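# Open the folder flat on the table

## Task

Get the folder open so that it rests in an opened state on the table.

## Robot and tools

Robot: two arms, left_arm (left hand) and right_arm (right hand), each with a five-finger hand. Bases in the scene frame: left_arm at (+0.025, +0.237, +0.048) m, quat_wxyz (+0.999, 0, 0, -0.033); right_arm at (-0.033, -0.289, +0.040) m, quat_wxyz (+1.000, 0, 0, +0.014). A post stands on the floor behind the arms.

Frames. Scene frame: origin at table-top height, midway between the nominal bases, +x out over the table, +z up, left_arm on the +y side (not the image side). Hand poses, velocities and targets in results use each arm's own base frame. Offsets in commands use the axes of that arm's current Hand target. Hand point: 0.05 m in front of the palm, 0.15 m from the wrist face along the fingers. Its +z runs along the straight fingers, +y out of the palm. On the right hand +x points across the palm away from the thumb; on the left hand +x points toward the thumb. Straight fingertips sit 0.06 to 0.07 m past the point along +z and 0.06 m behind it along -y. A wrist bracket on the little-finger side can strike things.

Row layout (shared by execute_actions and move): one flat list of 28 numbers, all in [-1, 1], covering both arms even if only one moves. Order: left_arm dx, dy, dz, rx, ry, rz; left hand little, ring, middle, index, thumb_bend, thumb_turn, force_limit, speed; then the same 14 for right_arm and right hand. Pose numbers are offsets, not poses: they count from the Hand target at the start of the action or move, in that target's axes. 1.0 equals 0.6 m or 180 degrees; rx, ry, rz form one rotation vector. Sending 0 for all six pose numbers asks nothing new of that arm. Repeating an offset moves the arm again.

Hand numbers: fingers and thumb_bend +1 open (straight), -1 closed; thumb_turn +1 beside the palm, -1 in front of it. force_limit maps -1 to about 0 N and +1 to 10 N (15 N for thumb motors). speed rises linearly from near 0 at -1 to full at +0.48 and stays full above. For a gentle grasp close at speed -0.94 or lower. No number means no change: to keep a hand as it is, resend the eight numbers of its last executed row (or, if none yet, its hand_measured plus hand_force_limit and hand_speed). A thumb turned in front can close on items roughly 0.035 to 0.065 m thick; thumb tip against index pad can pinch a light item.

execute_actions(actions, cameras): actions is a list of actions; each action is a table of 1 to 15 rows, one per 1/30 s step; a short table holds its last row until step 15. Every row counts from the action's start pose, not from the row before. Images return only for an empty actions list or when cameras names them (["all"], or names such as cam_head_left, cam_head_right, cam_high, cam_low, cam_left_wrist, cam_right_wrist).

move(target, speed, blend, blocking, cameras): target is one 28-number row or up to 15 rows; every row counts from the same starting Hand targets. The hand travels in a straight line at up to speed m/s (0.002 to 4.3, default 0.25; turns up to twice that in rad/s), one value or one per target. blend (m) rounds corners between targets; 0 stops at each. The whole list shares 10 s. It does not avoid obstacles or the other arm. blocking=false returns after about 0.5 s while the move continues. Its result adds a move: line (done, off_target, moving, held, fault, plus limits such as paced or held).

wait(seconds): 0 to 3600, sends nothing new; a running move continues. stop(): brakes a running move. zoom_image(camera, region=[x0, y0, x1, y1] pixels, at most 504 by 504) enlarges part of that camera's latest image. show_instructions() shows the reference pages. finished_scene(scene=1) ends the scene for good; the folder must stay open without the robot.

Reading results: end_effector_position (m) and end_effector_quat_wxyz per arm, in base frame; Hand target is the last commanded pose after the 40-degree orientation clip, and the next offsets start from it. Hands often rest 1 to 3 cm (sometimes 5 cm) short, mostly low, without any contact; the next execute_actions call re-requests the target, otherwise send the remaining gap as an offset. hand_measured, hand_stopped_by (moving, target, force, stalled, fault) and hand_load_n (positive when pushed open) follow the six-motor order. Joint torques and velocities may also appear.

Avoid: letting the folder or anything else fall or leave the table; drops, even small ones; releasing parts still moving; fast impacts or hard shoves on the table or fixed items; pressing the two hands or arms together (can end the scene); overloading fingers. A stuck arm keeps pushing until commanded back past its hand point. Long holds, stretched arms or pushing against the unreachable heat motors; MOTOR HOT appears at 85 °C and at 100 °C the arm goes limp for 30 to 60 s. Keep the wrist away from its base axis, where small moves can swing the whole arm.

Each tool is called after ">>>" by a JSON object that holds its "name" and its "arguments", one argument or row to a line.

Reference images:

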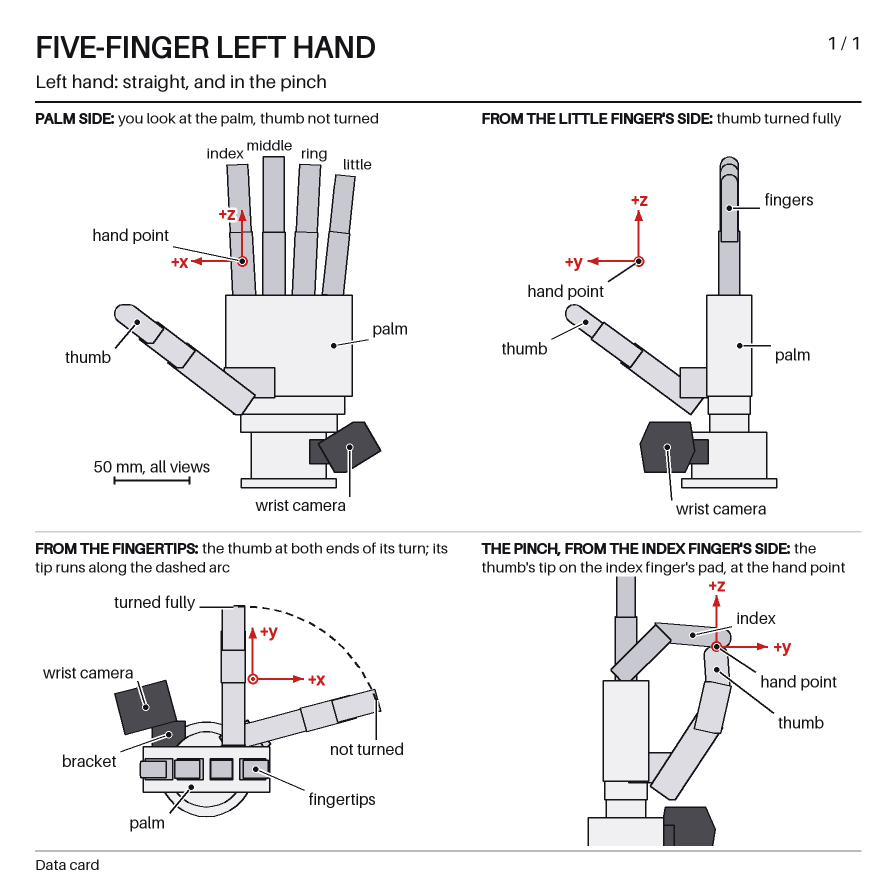

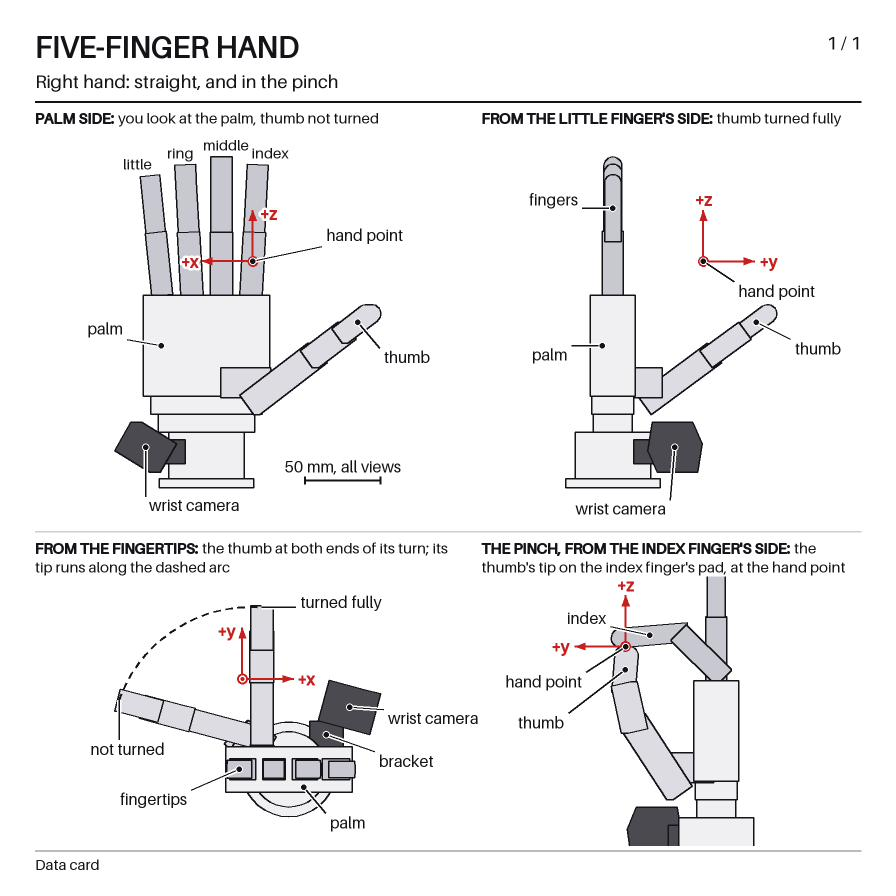

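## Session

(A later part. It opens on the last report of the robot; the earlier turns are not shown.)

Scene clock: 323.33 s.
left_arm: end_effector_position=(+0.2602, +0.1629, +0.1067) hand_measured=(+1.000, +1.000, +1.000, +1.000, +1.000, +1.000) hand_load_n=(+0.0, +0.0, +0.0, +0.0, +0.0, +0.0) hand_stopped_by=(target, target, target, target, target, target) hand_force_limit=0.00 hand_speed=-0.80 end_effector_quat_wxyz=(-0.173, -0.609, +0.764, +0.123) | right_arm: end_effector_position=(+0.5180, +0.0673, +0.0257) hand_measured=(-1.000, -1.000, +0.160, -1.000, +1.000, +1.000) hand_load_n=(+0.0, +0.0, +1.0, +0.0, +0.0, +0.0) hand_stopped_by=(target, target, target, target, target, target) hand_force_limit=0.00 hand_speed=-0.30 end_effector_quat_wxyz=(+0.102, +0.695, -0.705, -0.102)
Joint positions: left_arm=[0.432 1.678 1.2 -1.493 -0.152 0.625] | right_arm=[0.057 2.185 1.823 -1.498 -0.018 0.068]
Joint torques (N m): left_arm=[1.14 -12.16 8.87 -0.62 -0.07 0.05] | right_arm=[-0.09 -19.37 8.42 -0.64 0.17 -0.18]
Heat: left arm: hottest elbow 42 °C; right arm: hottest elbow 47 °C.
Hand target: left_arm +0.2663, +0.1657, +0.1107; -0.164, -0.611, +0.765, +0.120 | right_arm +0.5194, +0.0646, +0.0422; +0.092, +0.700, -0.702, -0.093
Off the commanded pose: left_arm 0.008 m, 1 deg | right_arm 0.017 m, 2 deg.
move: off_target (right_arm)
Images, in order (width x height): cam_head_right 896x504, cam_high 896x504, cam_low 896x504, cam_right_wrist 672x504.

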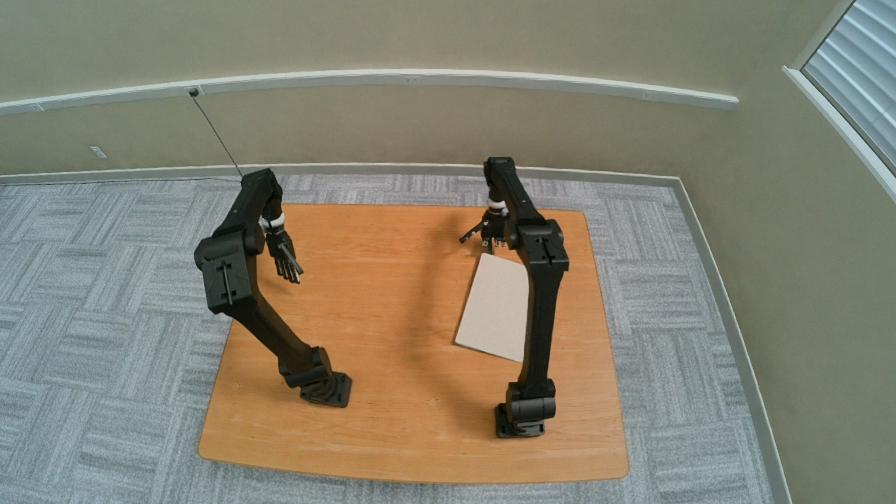

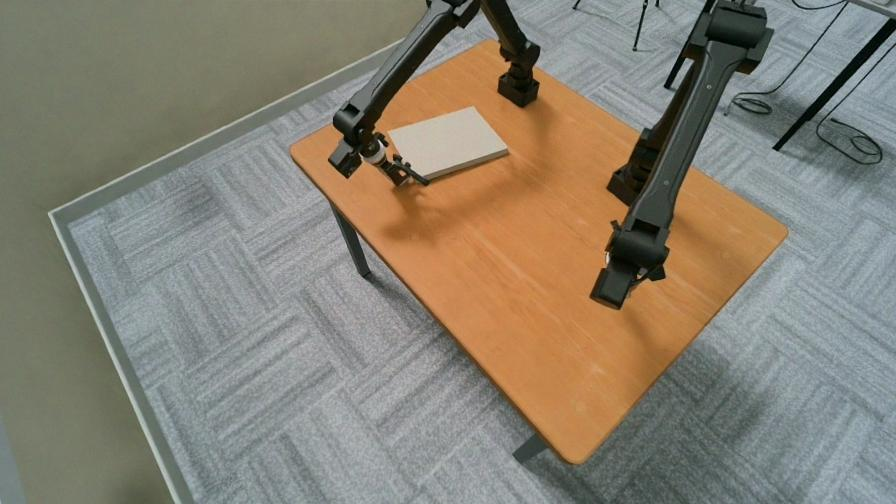

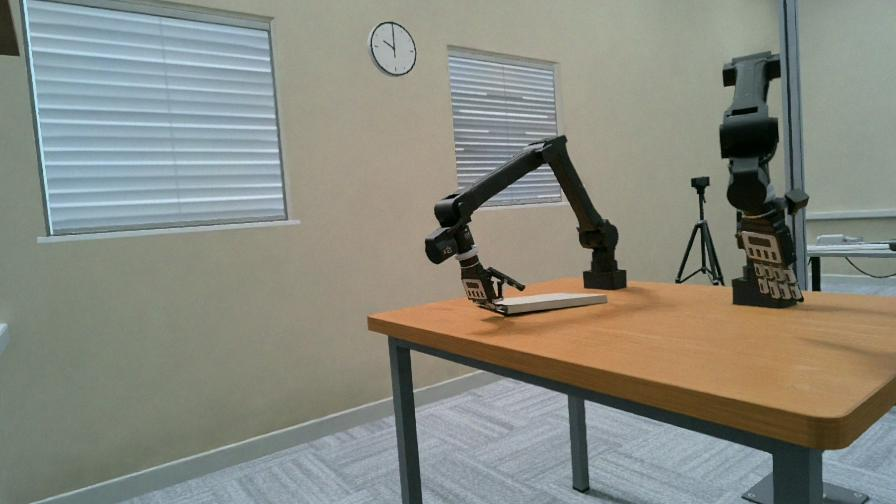

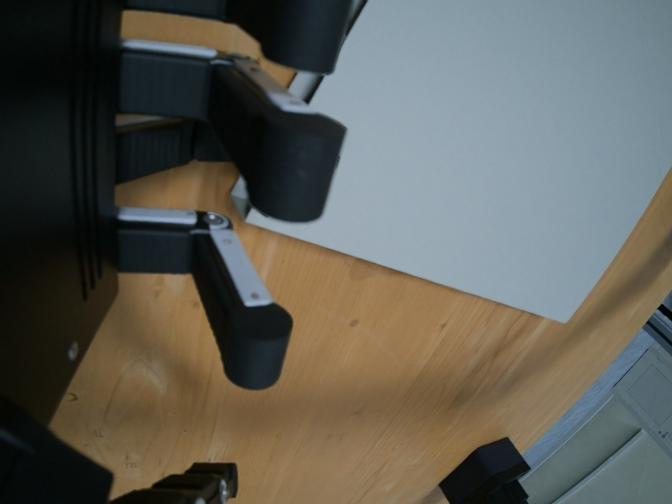

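>>> {"name": "move", "arguments": {
  "target": [0,0,0,0,0,0,1,1,1,1,1,1,0,-0.8,0,-0.0069,0.0258,0,0,0,-1,-1,0.16,-1,1,1,0,-0.3],
  "cameras": ["cam_low","cam_head_right","cam_high","cam_right_wrist"],
  "speed": 0.06
}}

>>> {"name": "zoom_image", "arguments": {
  "camera": "cam_low",
  "region": [450, 250, 570, 340]
}}

>>> {"name": "zoom_image", "arguments": {
  "camera": "cam_head_right",
  "region": [440, 220, 540, 310]
}}

Scene clock: 334.20 s.
left_arm: end_effector_position=(+0.2602, +0.1629, +0.1067) hand_measured=(+1.000, +1.000, +1.000, +1.000, +1.000, +1.000) hand_load_n=(+0.0, +0.0, +0.0, +0.0, +0.0, +0.0) hand_stopped_by=(target, target, target, target, target, target) hand_force_limit=0.00 hand_speed=-0.80 end_effector_quat_wxyz=(-0.173, -0.609, +0.764, +0.123) | right_arm: end_effector_position=(+0.5171, +0.0672, +0.0191) hand_measured=(-1.000, -1.000, +0.160, -1.000, +1.000, +1.000) hand_load_n=(+0.0, -0.5, +1.0, +0.0, +0.0, +0.0) hand_stopped_by=(target, target, target, target, target, target) hand_force_limit=0.00 hand_speed=-0.30 end_effector_quat_wxyz=(+0.100, +0.695, -0.705, -0.100)
Joint positions: left_arm=[0.432 1.678 1.2 -1.493 -0.152 0.625] | right_arm=[0.057 2.185 1.807 -1.476 -0.018 0.068]
Joint torques (N m): left_arm=[1.61 -11.28 8.95 -0.59 -0.03 0.03] | right_arm=[0.15 -17.9 8.44 -0.39 0.13 -0.16]
Heat: left arm: hottest elbow 42 °C; right arm: hottest elbow 46 °C.
Hand target: left_arm +0.2663, +0.1657, +0.1107; -0.164, -0.611, +0.765, +0.120 | right_arm +0.5192, +0.0647, +0.0262; +0.092, +0.700, -0.702, -0.093
Off the commanded pose: left_arm 0.008 m, 1 deg | right_arm 0.008 m, 1 deg.
move: done
Images, in order (width x height): cam_head_right 896x504, cam_high 896x504, cam_low 896x504, cam_right_wrist 672x504.

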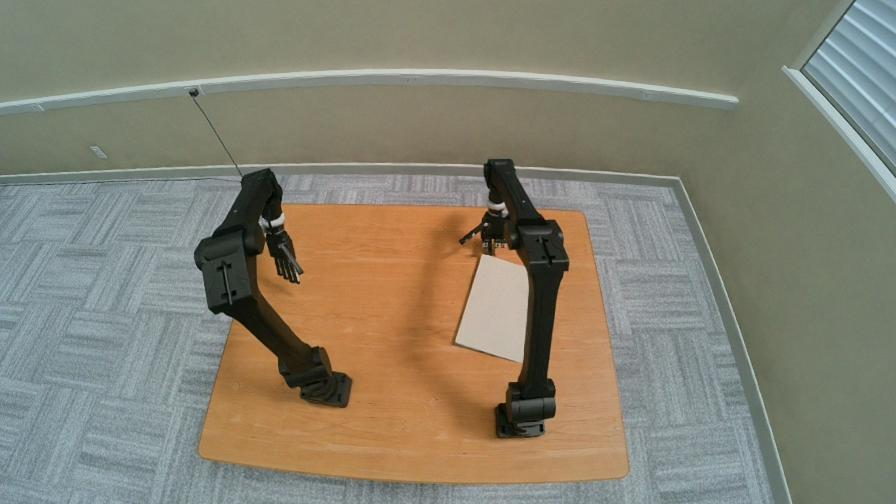

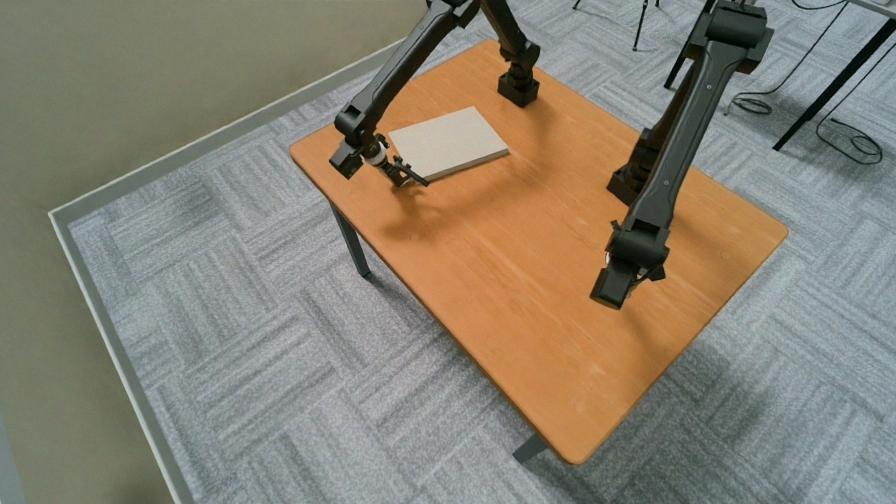

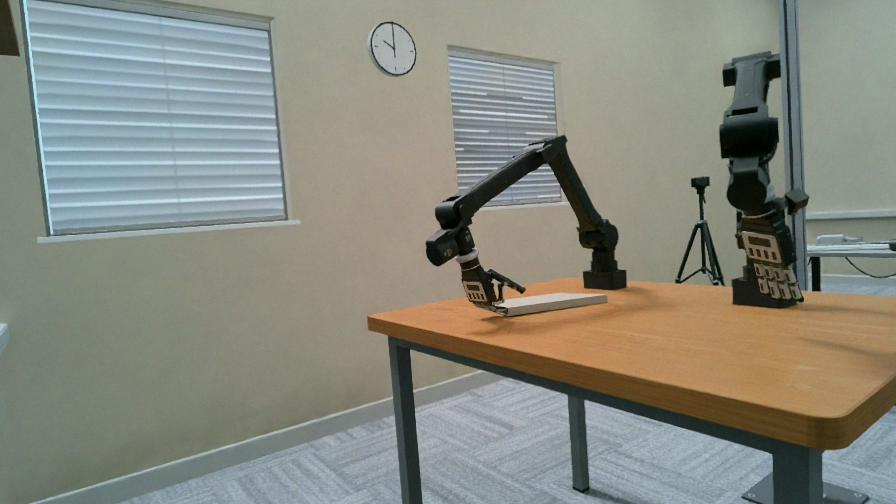

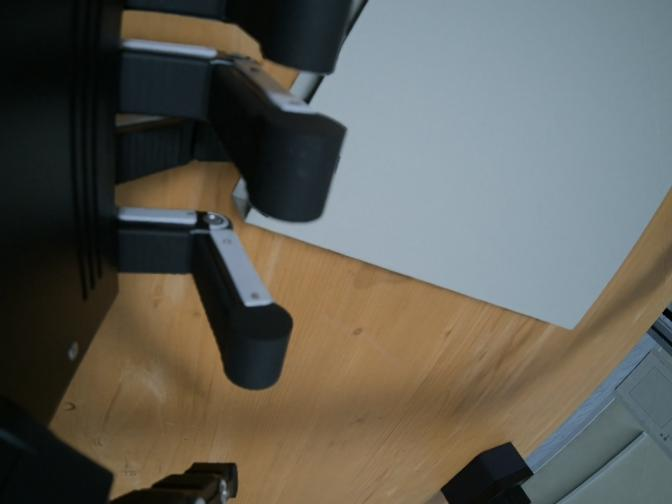

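Scaled by 4.200.

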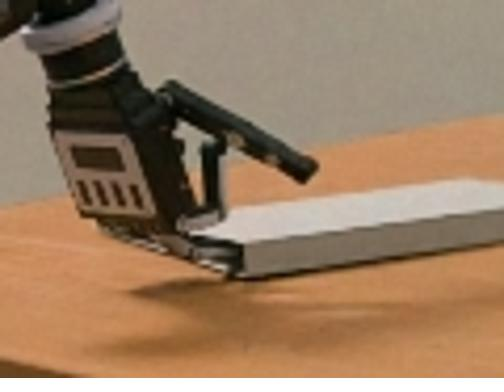

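Scaled by 5.040.

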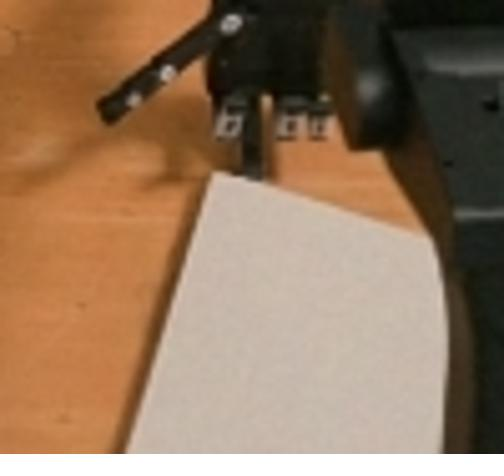

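>>> {"name": "move", "arguments": {
  "target": [
    [0,0,0,0,0,0,1,1,1,1,1,1,0,-0.8,0,-0.0043,0.0161,0,0,0,-1,-1,0.16,-1,1,1,0,-0.3],
    [0,0,0,0,0,0,1,1,1,1,1,1,0,-0.8,-0.1,-0.0043,0.0161,0,0,0,-1,-1,0.16,-1,1,1,0,-0.3]
  ],
  "cameras": ["cam_low","cam_head_right","cam_right_wrist"],
  "speed": 0.06
}}

>>> {"name": "zoom_image", "arguments": {
  "camera": "cam_low",
  "region": [450, 250, 570, 340]
}}

>>> {"name": "zoom_image", "arguments": {
  "camera": "cam_head_right",
  "region": [430, 220, 530, 310]
}}

Scene clock: 341.20 s.
left_arm: end_effector_position=(+0.2602, +0.1629, +0.1067) hand_measured=(+1.000, +1.000, +1.000, +1.000, +1.000, +1.000) hand_load_n=(+0.0, -0.5, +0.0, +0.0, +0.0, +0.0) hand_stopped_by=(target, target, target, target, target, target) hand_force_limit=0.00 hand_speed=-0.80 end_effector_quat_wxyz=(-0.173, -0.609, +0.764, +0.123) | right_arm: end_effector_position=(+0.5115, +0.1194, +0.0148) hand_measured=(-1.000, -1.000, +0.160, -1.000, +1.000, +1.000) hand_load_n=(+0.0, +0.0, +0.5, +0.0, +0.0, +0.0) hand_stopped_by=(target, target, target, target, target, target) hand_force_limit=0.00 hand_speed=-0.30 end_effector_quat_wxyz=(+0.098, +0.702, -0.699, -0.098)
Joint positions: left_arm=[0.432 1.678 1.2 -1.493 -0.152 0.625] | right_arm=[0.143 2.185 1.797 -1.458 -0.038 0.134]
Joint torques (N m): left_arm=[1.44 -12.45 9.01 -0.23 -0.08 0] | right_arm=[0.26 -15.85 10.71 -0.58 -0.08 0.07]
Heat: left arm: hottest elbow 42 °C; right arm: hottest elbow 46 °C.
Hand target: left_arm +0.2663, +0.1657, +0.1107; -0.164, -0.611, +0.765, +0.120 | right_arm +0.5194, +0.1246, +0.0162; +0.092, +0.700, -0.702, -0.093
Off the commanded pose: left_arm 0.008 m, 1 deg | right_arm 0.010 m, 1 deg.
move: done
Images, in order (width x height): cam_head_right 896x504, cam_low 896x504, cam_right_wrist 672x504.

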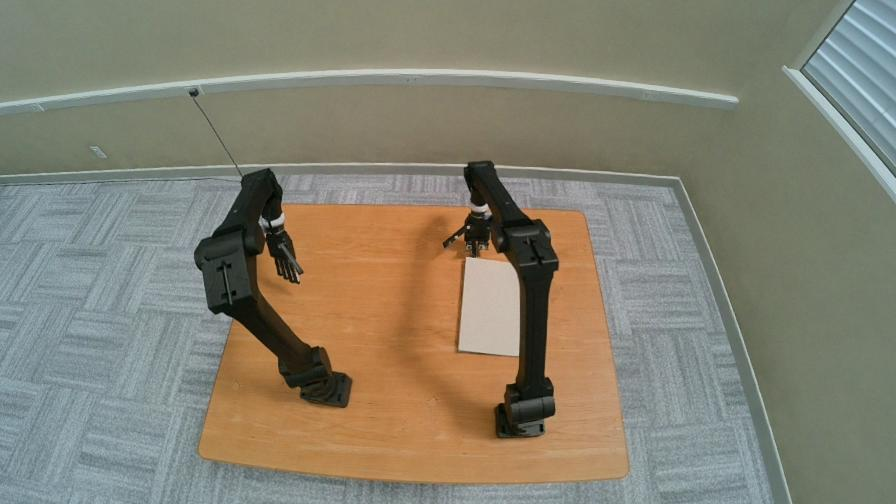

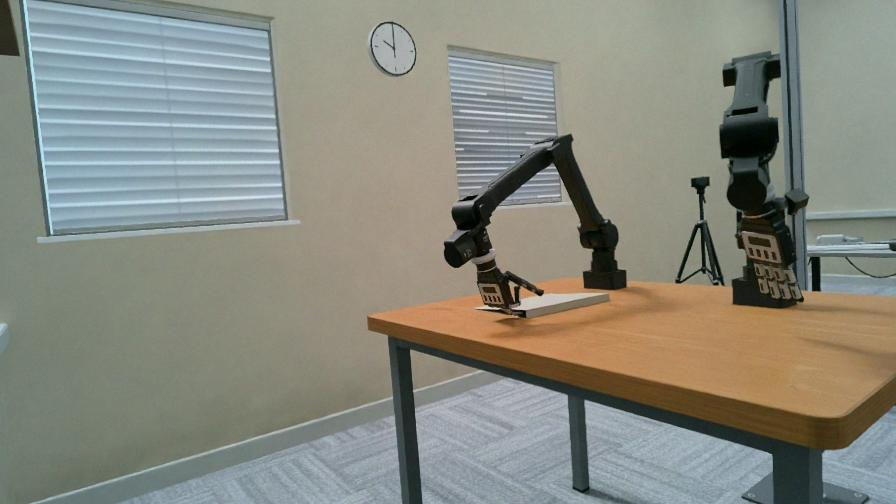

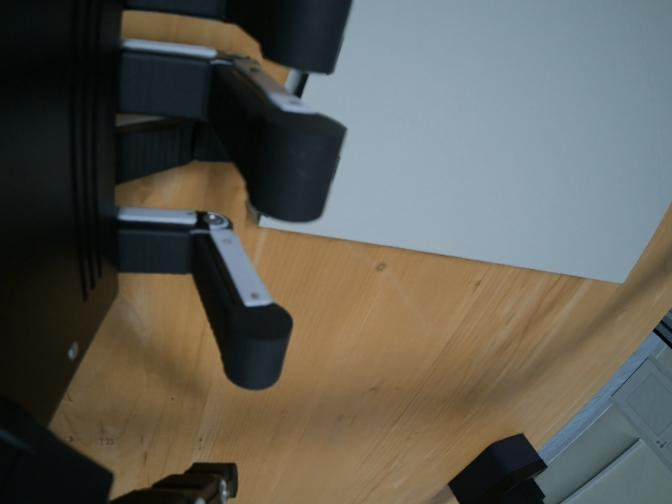

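Scaled by 4.200.

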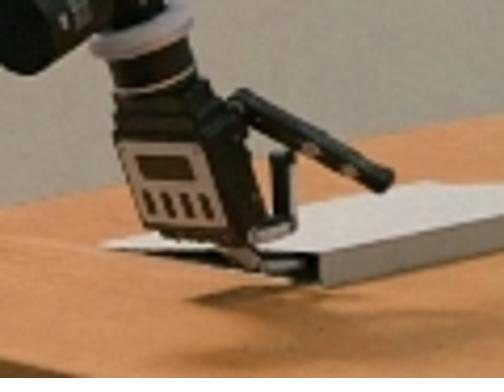

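Scaled by 5.040.

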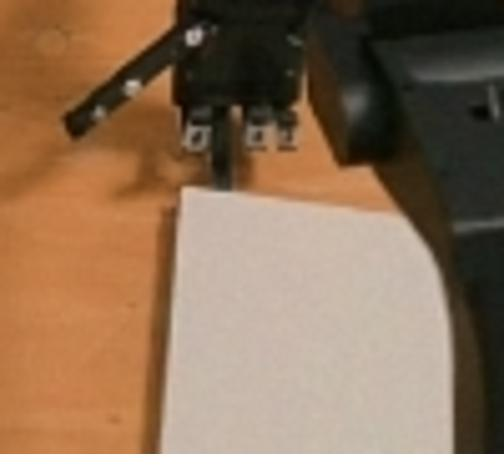

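>>> {"name": "move", "arguments": {
  "target": [
    [0,0,0,0,0,0,1,1,1,1,1,1,0,-0.8,0,-0.003,0.0113,0,0,0,-1,-1,0.16,-1,1,1,0,-0.3],
    [0,0,0,0,0,0,1,1,1,1,1,1,0,-0.8,0.135,-0.003,0.0113,0,0,0,-1,-1,0.16,-1,1,1,0,-0.3]
  ],
  "cameras": ["cam_low","cam_head_right","cam_right_wrist"],
  "speed": 0.06
}}

>>> {"name": "zoom_image", "arguments": {
  "camera": "cam_low",
  "region": [450, 250, 570, 340]
}}

>>> {"name": "zoom_image", "arguments": {
  "camera": "cam_head_right",
  "region": [430, 220, 530, 310]
}}

Scene clock: 348.33 s.
left_arm: end_effector_position=(+0.2602, +0.1629, +0.1067) hand_measured=(+1.000, +1.000, +1.000, +1.000, +1.000, +1.000) hand_load_n=(-0.5, +0.0, +0.0, +0.0, +0.0, +0.0) hand_stopped_by=(target, target, target, target, target, target) hand_force_limit=0.00 hand_speed=-0.80 end_effector_quat_wxyz=(-0.173, -0.609, +0.764, +0.123) | right_arm: end_effector_position=(+0.5183, +0.0478, +0.0082) hand_measured=(-1.000, -1.000, +0.160, -1.000, +1.000, +1.000) hand_load_n=(+0.5, +0.0, +0.0, +0.0, +0.0, +0.0) hand_stopped_by=(target, target, target, target, target, target) hand_force_limit=0.00 hand_speed=-0.30 end_effector_quat_wxyz=(+0.096, +0.697, -0.704, -0.097)
Joint positions: left_arm=[0.432 1.678 1.2 -1.493 -0.152 0.625] | right_arm=[0.026 2.19 1.789 -1.442 -0.01 0.035]
Joint torques (N m): left_arm=[1.38 -12.22 8.94 -0.46 -0.04 0] | right_arm=[-0.32 -17.03 8.13 -0.1 0.17 -0.16]
Heat: left arm: hottest elbow 42 °C; right arm: hottest elbow 47 °C.
Hand target: left_arm +0.2663, +0.1657, +0.1107; -0.164, -0.611, +0.765, +0.120 | right_arm +0.5192, +0.0437, +0.0091; +0.092, +0.700, -0.702, -0.093
Off the commanded pose: left_arm 0.008 m, 1 deg | right_arm 0.004 m, 1 deg.
move: done
Images, in order (width x height): cam_head_right 896x504, cam_low 896x504, cam_right_wrist 672x504.

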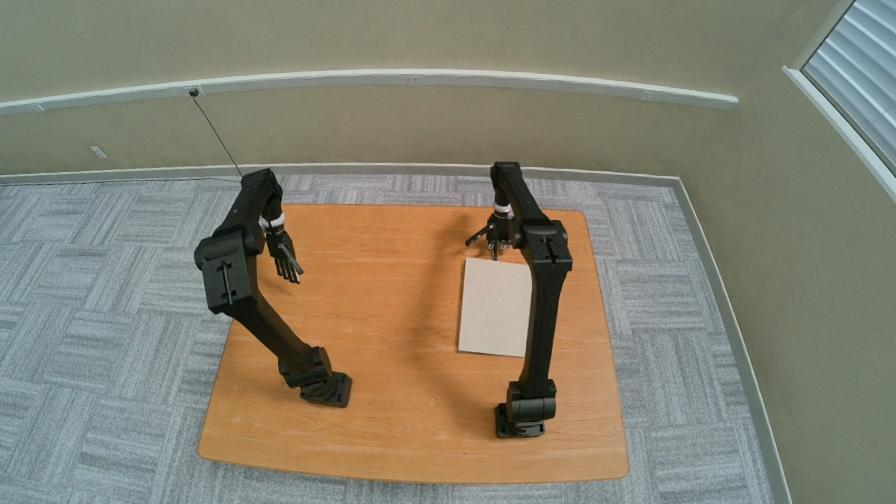

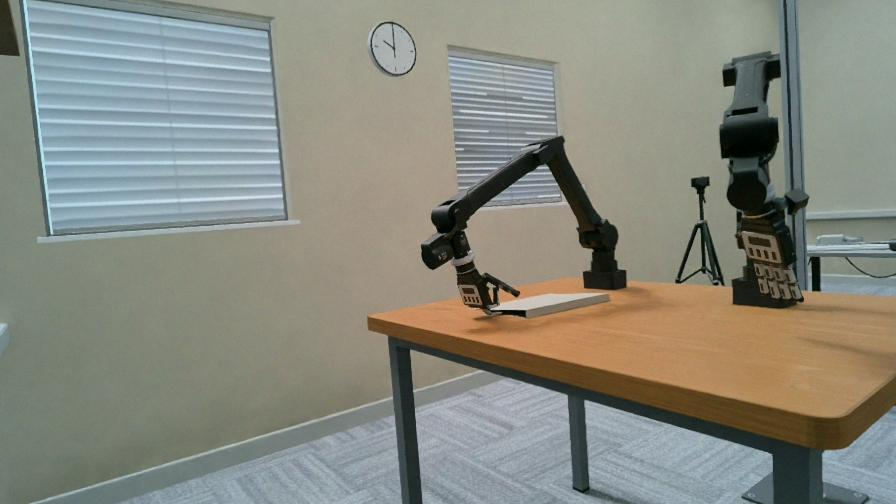

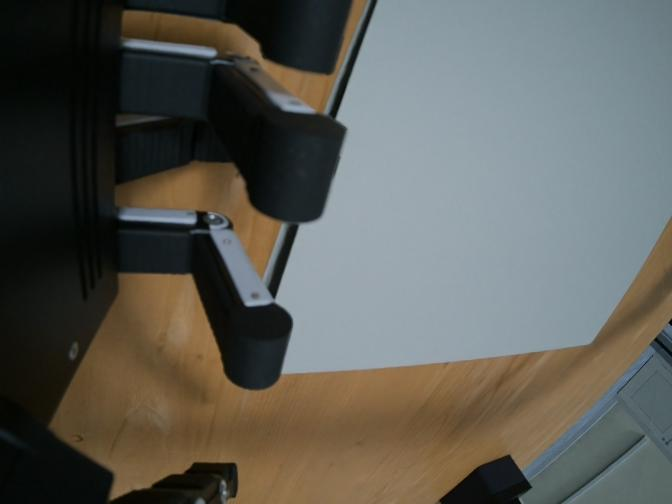

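Scaled by 4.200.

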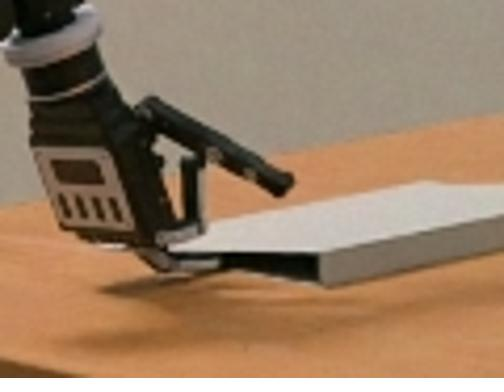

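Scaled by 5.040.

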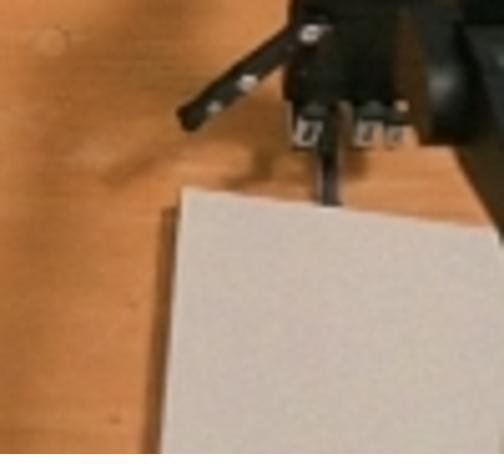

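>>> {"name": "move", "arguments": {
  "target": [
    [0,0,0,0,0,0,1,1,1,1,1,1,0,-0.8,0.0,0.0193,0.0052,0,0,0,-1,-1,0.16,-1,1,1,0,-0.3],
    [0,0,0,0,0,0,1,1,1,1,1,1,0,-0.8,0.008,0.0365,-0.0592,0,0,0,-1,-1,0.16,-1,1,1,0,-0.3]
  ],
  "cameras": ["cam_low","cam_head_right","cam_right_wrist"],
  "speed": 0.06
}}

>>> {"name": "zoom_image", "arguments": {
  "camera": "cam_low",
  "region": [450, 250, 570, 340]
}}

>>> {"name": "zoom_image", "arguments": {
  "camera": "cam_head_right",
  "region": [430, 220, 530, 310]
}}

Scene clock: 356.47 s.
left_arm: end_effector_position=(+0.2602, +0.1629, +0.1067) hand_measured=(+1.000, +1.000, +1.000, +1.000, +1.000, +1.000) hand_load_n=(+0.0, +0.0, +0.0, +0.0, +0.0, +0.0) hand_stopped_by=(target, target, target, target, target, target) hand_force_limit=0.00 hand_speed=-0.80 end_effector_quat_wxyz=(-0.173, -0.609, +0.764, +0.123) | right_arm: end_effector_position=(+0.4984, +0.0446, +0.0287) hand_measured=(-1.000, -1.000, +0.160, -1.000, +1.000, +1.000) hand_load_n=(+0.0, +0.0, +1.0, +0.0, +0.0, +0.0) hand_stopped_by=(target, target, target, target, target, target) hand_force_limit=0.00 hand_speed=-0.30 end_effector_quat_wxyz=(+0.105, +0.696, -0.702, -0.105)
Joint positions: left_arm=[0.432 1.678 1.2 -1.493 -0.152 0.625] | right_arm=[0.022 2.136 1.742 -1.475 -0.008 0.029]
Joint torques (N m): left_arm=[0.73 -12.69 9.05 -0.54 -0.13 0] | right_arm=[-0.5 -17.79 10.78 -1.22 0.17 -0.13]
Heat: left arm: hottest elbow 42 °C; right arm: hottest elbow 46 °C.
Hand target: left_arm +0.2663, +0.1657, +0.1107; -0.164, -0.611, +0.765, +0.120 | right_arm +0.5072, +0.0389, +0.0491; +0.092, +0.700, -0.702, -0.093
Off the commanded pose: left_arm 0.008 m, 1 deg | right_arm 0.023 m, 2 deg.
move: off_target (right_arm)
Images, in order (width x height): cam_head_right 896x504, cam_low 896x504, cam_right_wrist 672x504.

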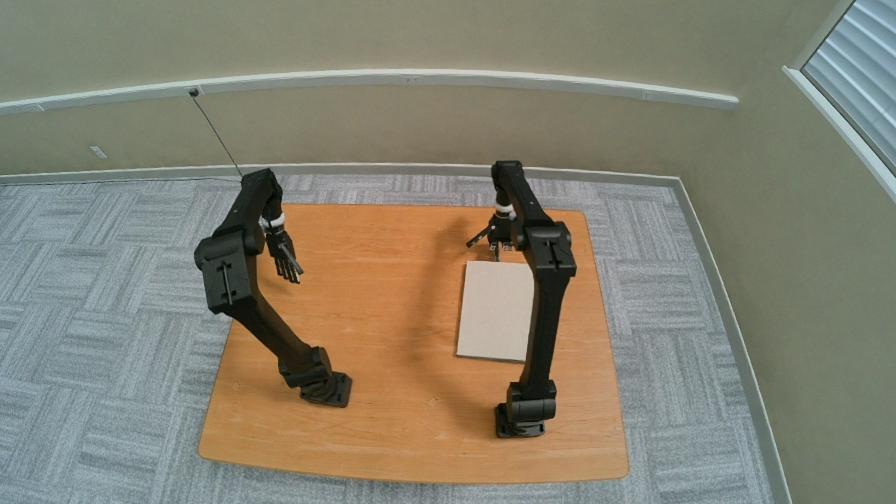

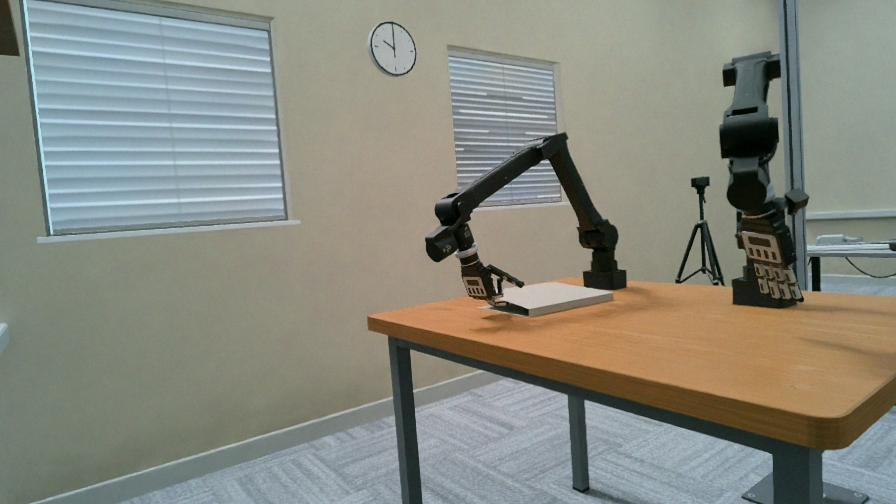

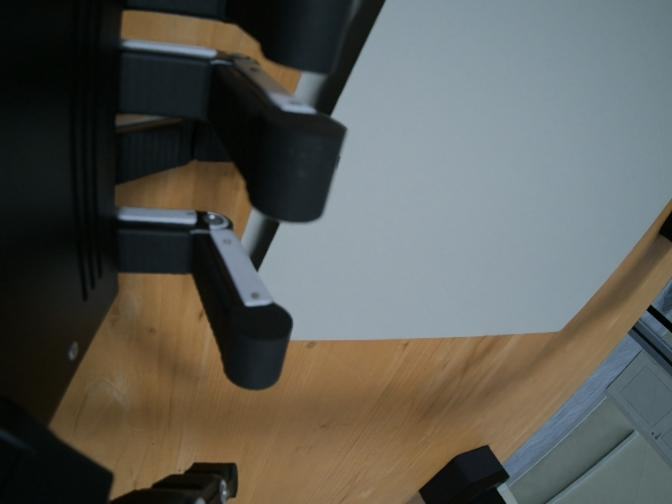

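Scaled by 4.200.

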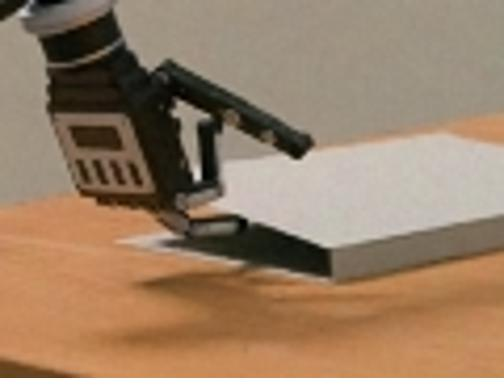

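Scaled by 5.040.

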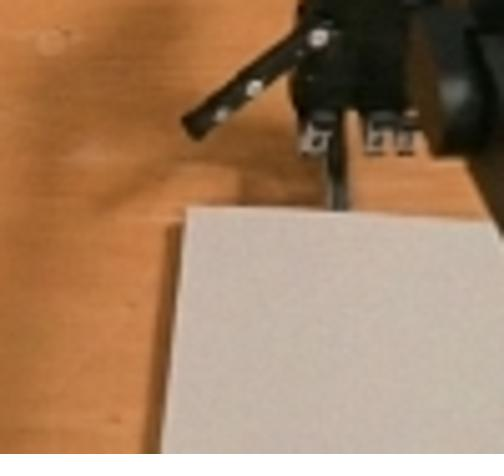

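>>> {"name": "move", "arguments": {
  "target": [0,0,0,0,0,0,1,1,1,1,1,1,0,-0.8,-0.0333,0.0227,-0.0526,0,0,0,-1,-1,0.16,-1,1,1,0,-0.3],
  "cameras": ["cam_low","cam_head_right","cam_right_wrist"],
  "speed": 0.06
}}

>>> {"name": "zoom_image", "arguments": {
  "camera": "cam_low",
  "region": [450, 250, 570, 340]
}}

>>> {"name": "zoom_image", "arguments": {
  "camera": "cam_head_right",
  "region": [430, 220, 530, 310]
}}

Scene clock: 371.27 s.
left_arm: end_effector_position=(+0.2602, +0.1629, +0.1067) hand_measured=(+1.000, +1.000, +1.000, +1.000, +1.000, +1.000) hand_load_n=(+0.0, +0.0, +0.0, +0.0, +0.0, +0.0) hand_stopped_by=(target, target, target, target, target, target) hand_force_limit=0.00 hand_speed=-0.80 end_effector_quat_wxyz=(-0.173, -0.609, +0.764, +0.123) | right_arm: end_effector_position=(+0.4862, +0.0531, +0.0580) hand_measured=(-1.000, -1.000, +0.160, -1.000, +1.000, +1.000) hand_load_n=(+0.0, +0.0, +0.5, +0.0, +0.0, +0.0) hand_stopped_by=(target, target, target, target, target, target) hand_force_limit=0.00 hand_speed=-0.30 end_effector_quat_wxyz=(+0.113, +0.699, -0.698, -0.112)
Joint positions: left_arm=[0.432 1.678 1.2 -1.493 -0.152 0.625] | right_arm=[0.038 2.093 1.742 -1.539 -0.011 0.035]
Joint torques (N m): left_arm=[0.62 -11.52 9.13 -0.35 -0.08 0.02] | right_arm=[0.73 -17.67 12.97 -1.07 -0.07 0.09]
Heat: left arm: hottest elbow 42 °C; right arm: hottest elbow 46 °C.
Hand target: left_arm +0.2663, +0.1657, +0.1107; -0.164, -0.611, +0.765, +0.120 | right_arm +0.5023, +0.0588, +0.0831; +0.092, +0.700, -0.702, -0.093
Off the commanded pose: left_arm 0.008 m, 1 deg | right_arm 0.030 m, 3 deg.
move: off_target (right_arm)
Images, in order (width x height): cam_head_right 896x504, cam_low 896x504, cam_right_wrist 672x504.

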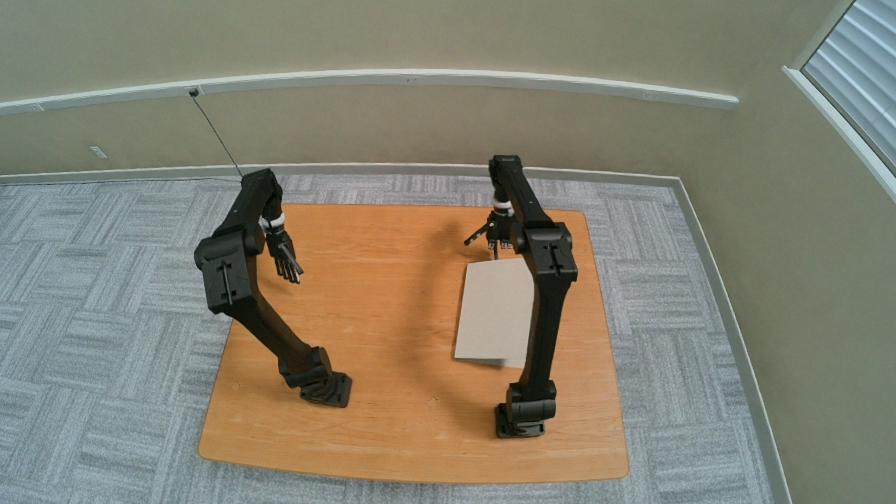

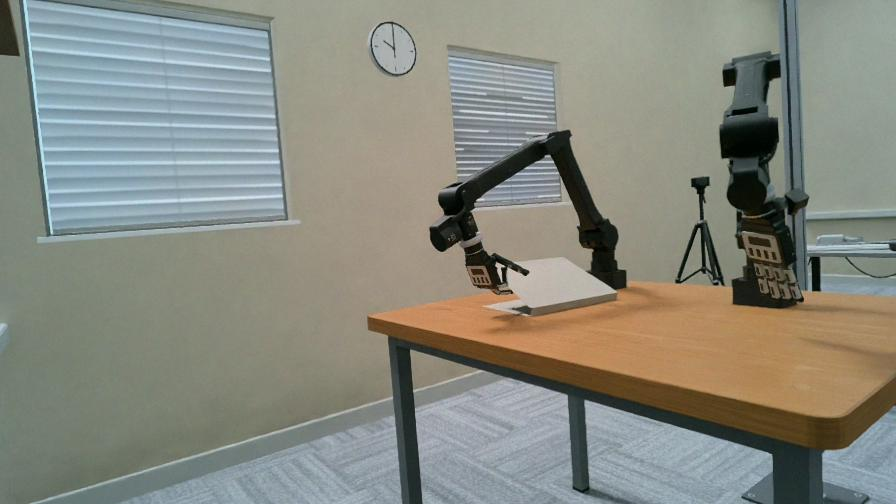

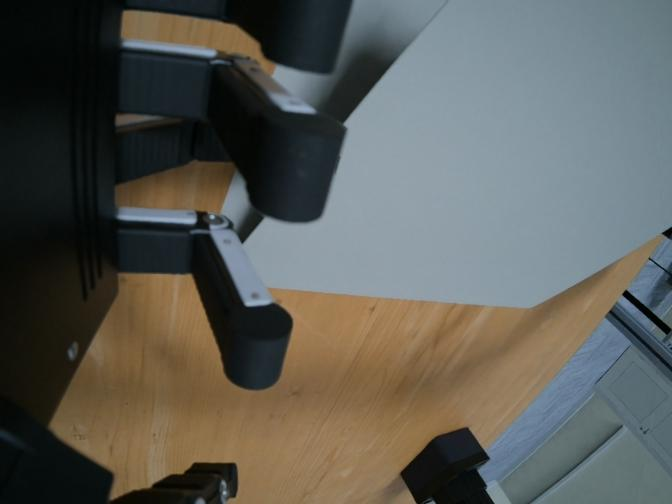

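Scaled by 4.200.

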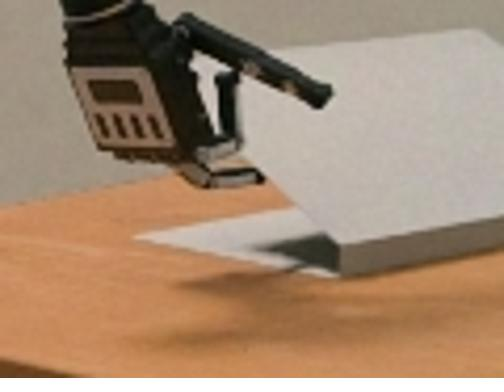

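Scaled by 5.040.

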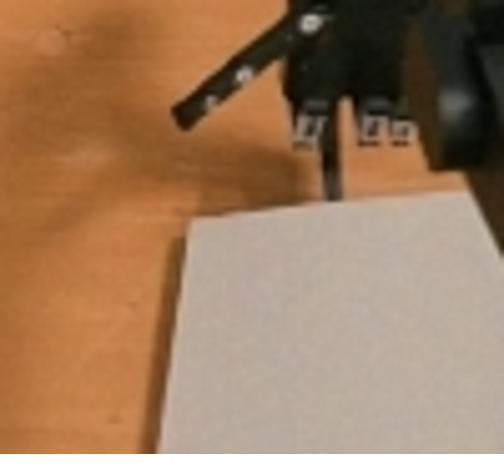

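>>> {"name": "move", "arguments": {
  "target": [0,0,0,0,0,0,1,1,1,1,1,1,0,-0.8,-0.0333,0.0094,-0.0545,0,0,0,-1,-1,0.16,-1,1,1,0,-0.3],
  "cameras": ["cam_low","cam_head_right","cam_right_wrist"],
  "speed": 0.06
}}

>>> {"name": "zoom_image", "arguments": {
  "camera": "cam_low",
  "region": [450, 230, 590, 340]
}}

>>> {"name": "zoom_image", "arguments": {
  "camera": "cam_head_right",
  "region": [430, 220, 530, 310]
}}

Scene clock: 383.17 s.
left_arm: end_effector_position=(+0.2602, +0.1629, +0.1067) hand_measured=(+1.000, +1.000, +1.000, +1.000, +1.000, +1.000) hand_load_n=(+0.0, +0.0, +0.0, +0.0, +0.0, +0.0) hand_stopped_by=(target, target, target, target, target, target) hand_force_limit=0.00 hand_speed=-0.80 end_effector_quat_wxyz=(-0.173, -0.609, +0.764, +0.123) | right_arm: end_effector_position=(+0.4898, +0.0729, +0.0908) hand_measured=(-1.000, -1.000, +0.160, -1.000, +1.000, +1.000) hand_load_n=(+0.0, +0.0, +0.5, +0.0, +0.0, +0.0) hand_stopped_by=(target, target, target, target, target, target) hand_force_limit=0.00 hand_speed=-0.30 end_effector_quat_wxyz=(+0.114, +0.699, -0.697, -0.113)
Joint positions: left_arm=[0.432 1.678 1.2 -1.493 -0.152 0.625] | right_arm=[0.071 2.079 1.808 -1.623 -0.02 0.065]
Joint torques (N m): left_arm=[0.91 -12.1 8.8 -0.53 -0.12 -0.04] | right_arm=[0.79 -17.26 13.76 -1.14 -0.03 0.06]
Heat: left arm: hottest elbow 42 °C; right arm: hottest elbow 47 °C.
Hand target: left_arm +0.2663, +0.1657, +0.1107; -0.164, -0.611, +0.765, +0.120 | right_arm +0.5054, +0.0788, +0.1162; +0.092, +0.700, -0.702, -0.093
Off the commanded pose: left_arm 0.008 m, 1 deg | right_arm 0.030 m, 3 deg.
move: off_target (right_arm)
Images, in order (width x height): cam_head_right 896x504, cam_low 896x504, cam_right_wrist 672x504.

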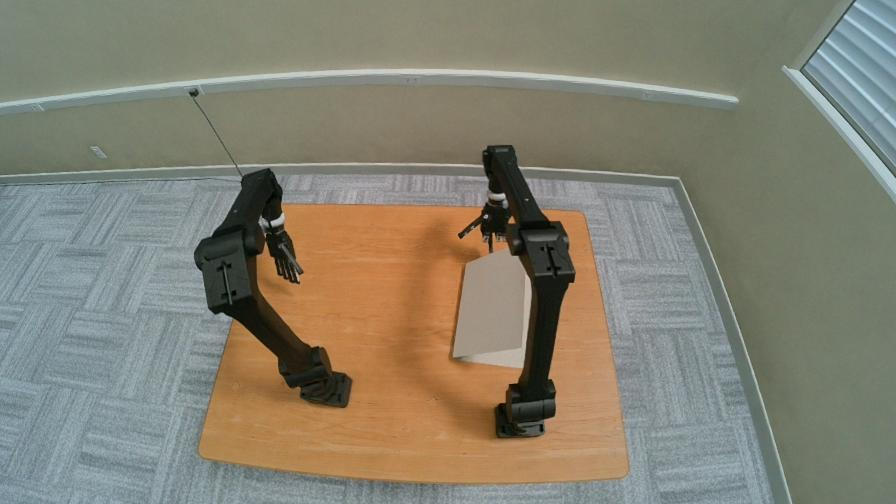

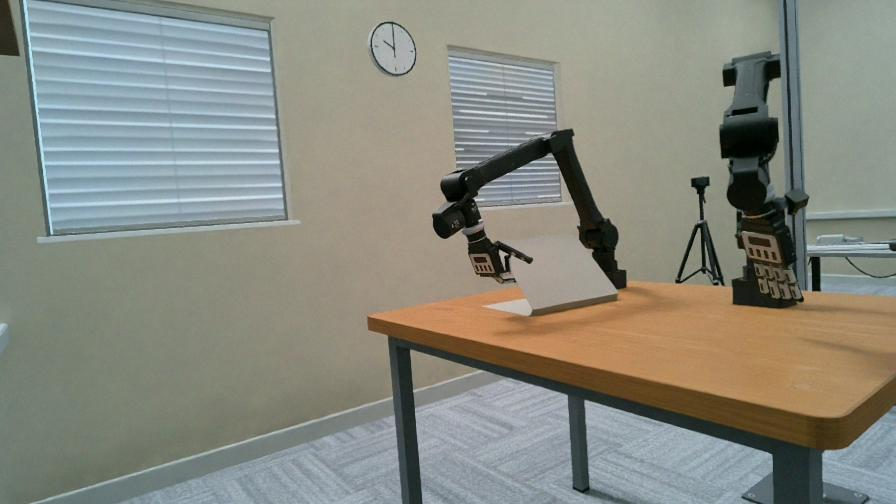

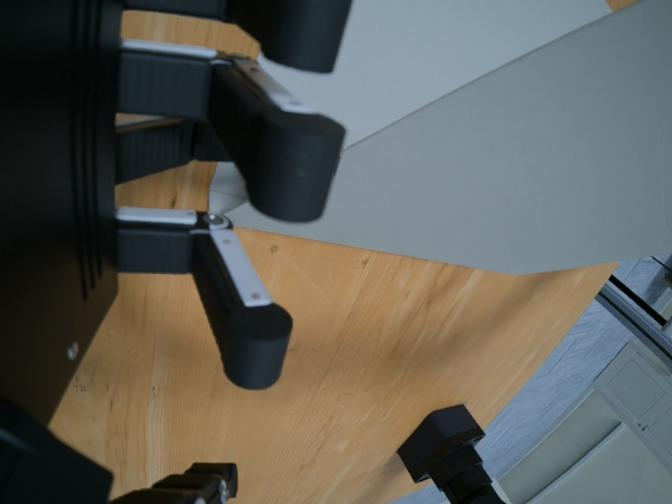

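Scaled by 3.600.

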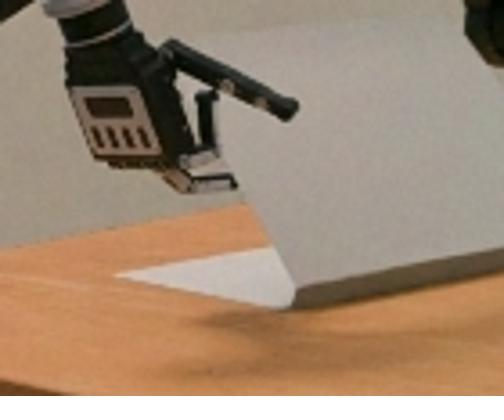

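Scaled by 5.040.

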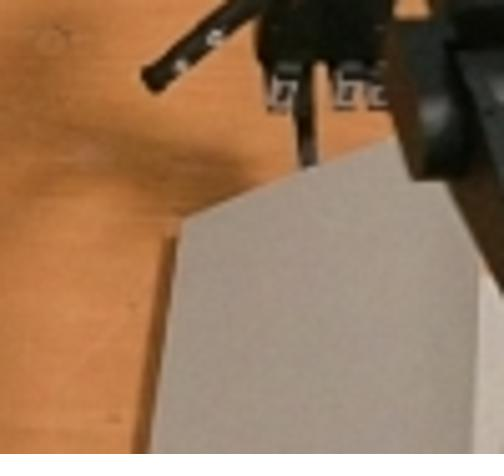

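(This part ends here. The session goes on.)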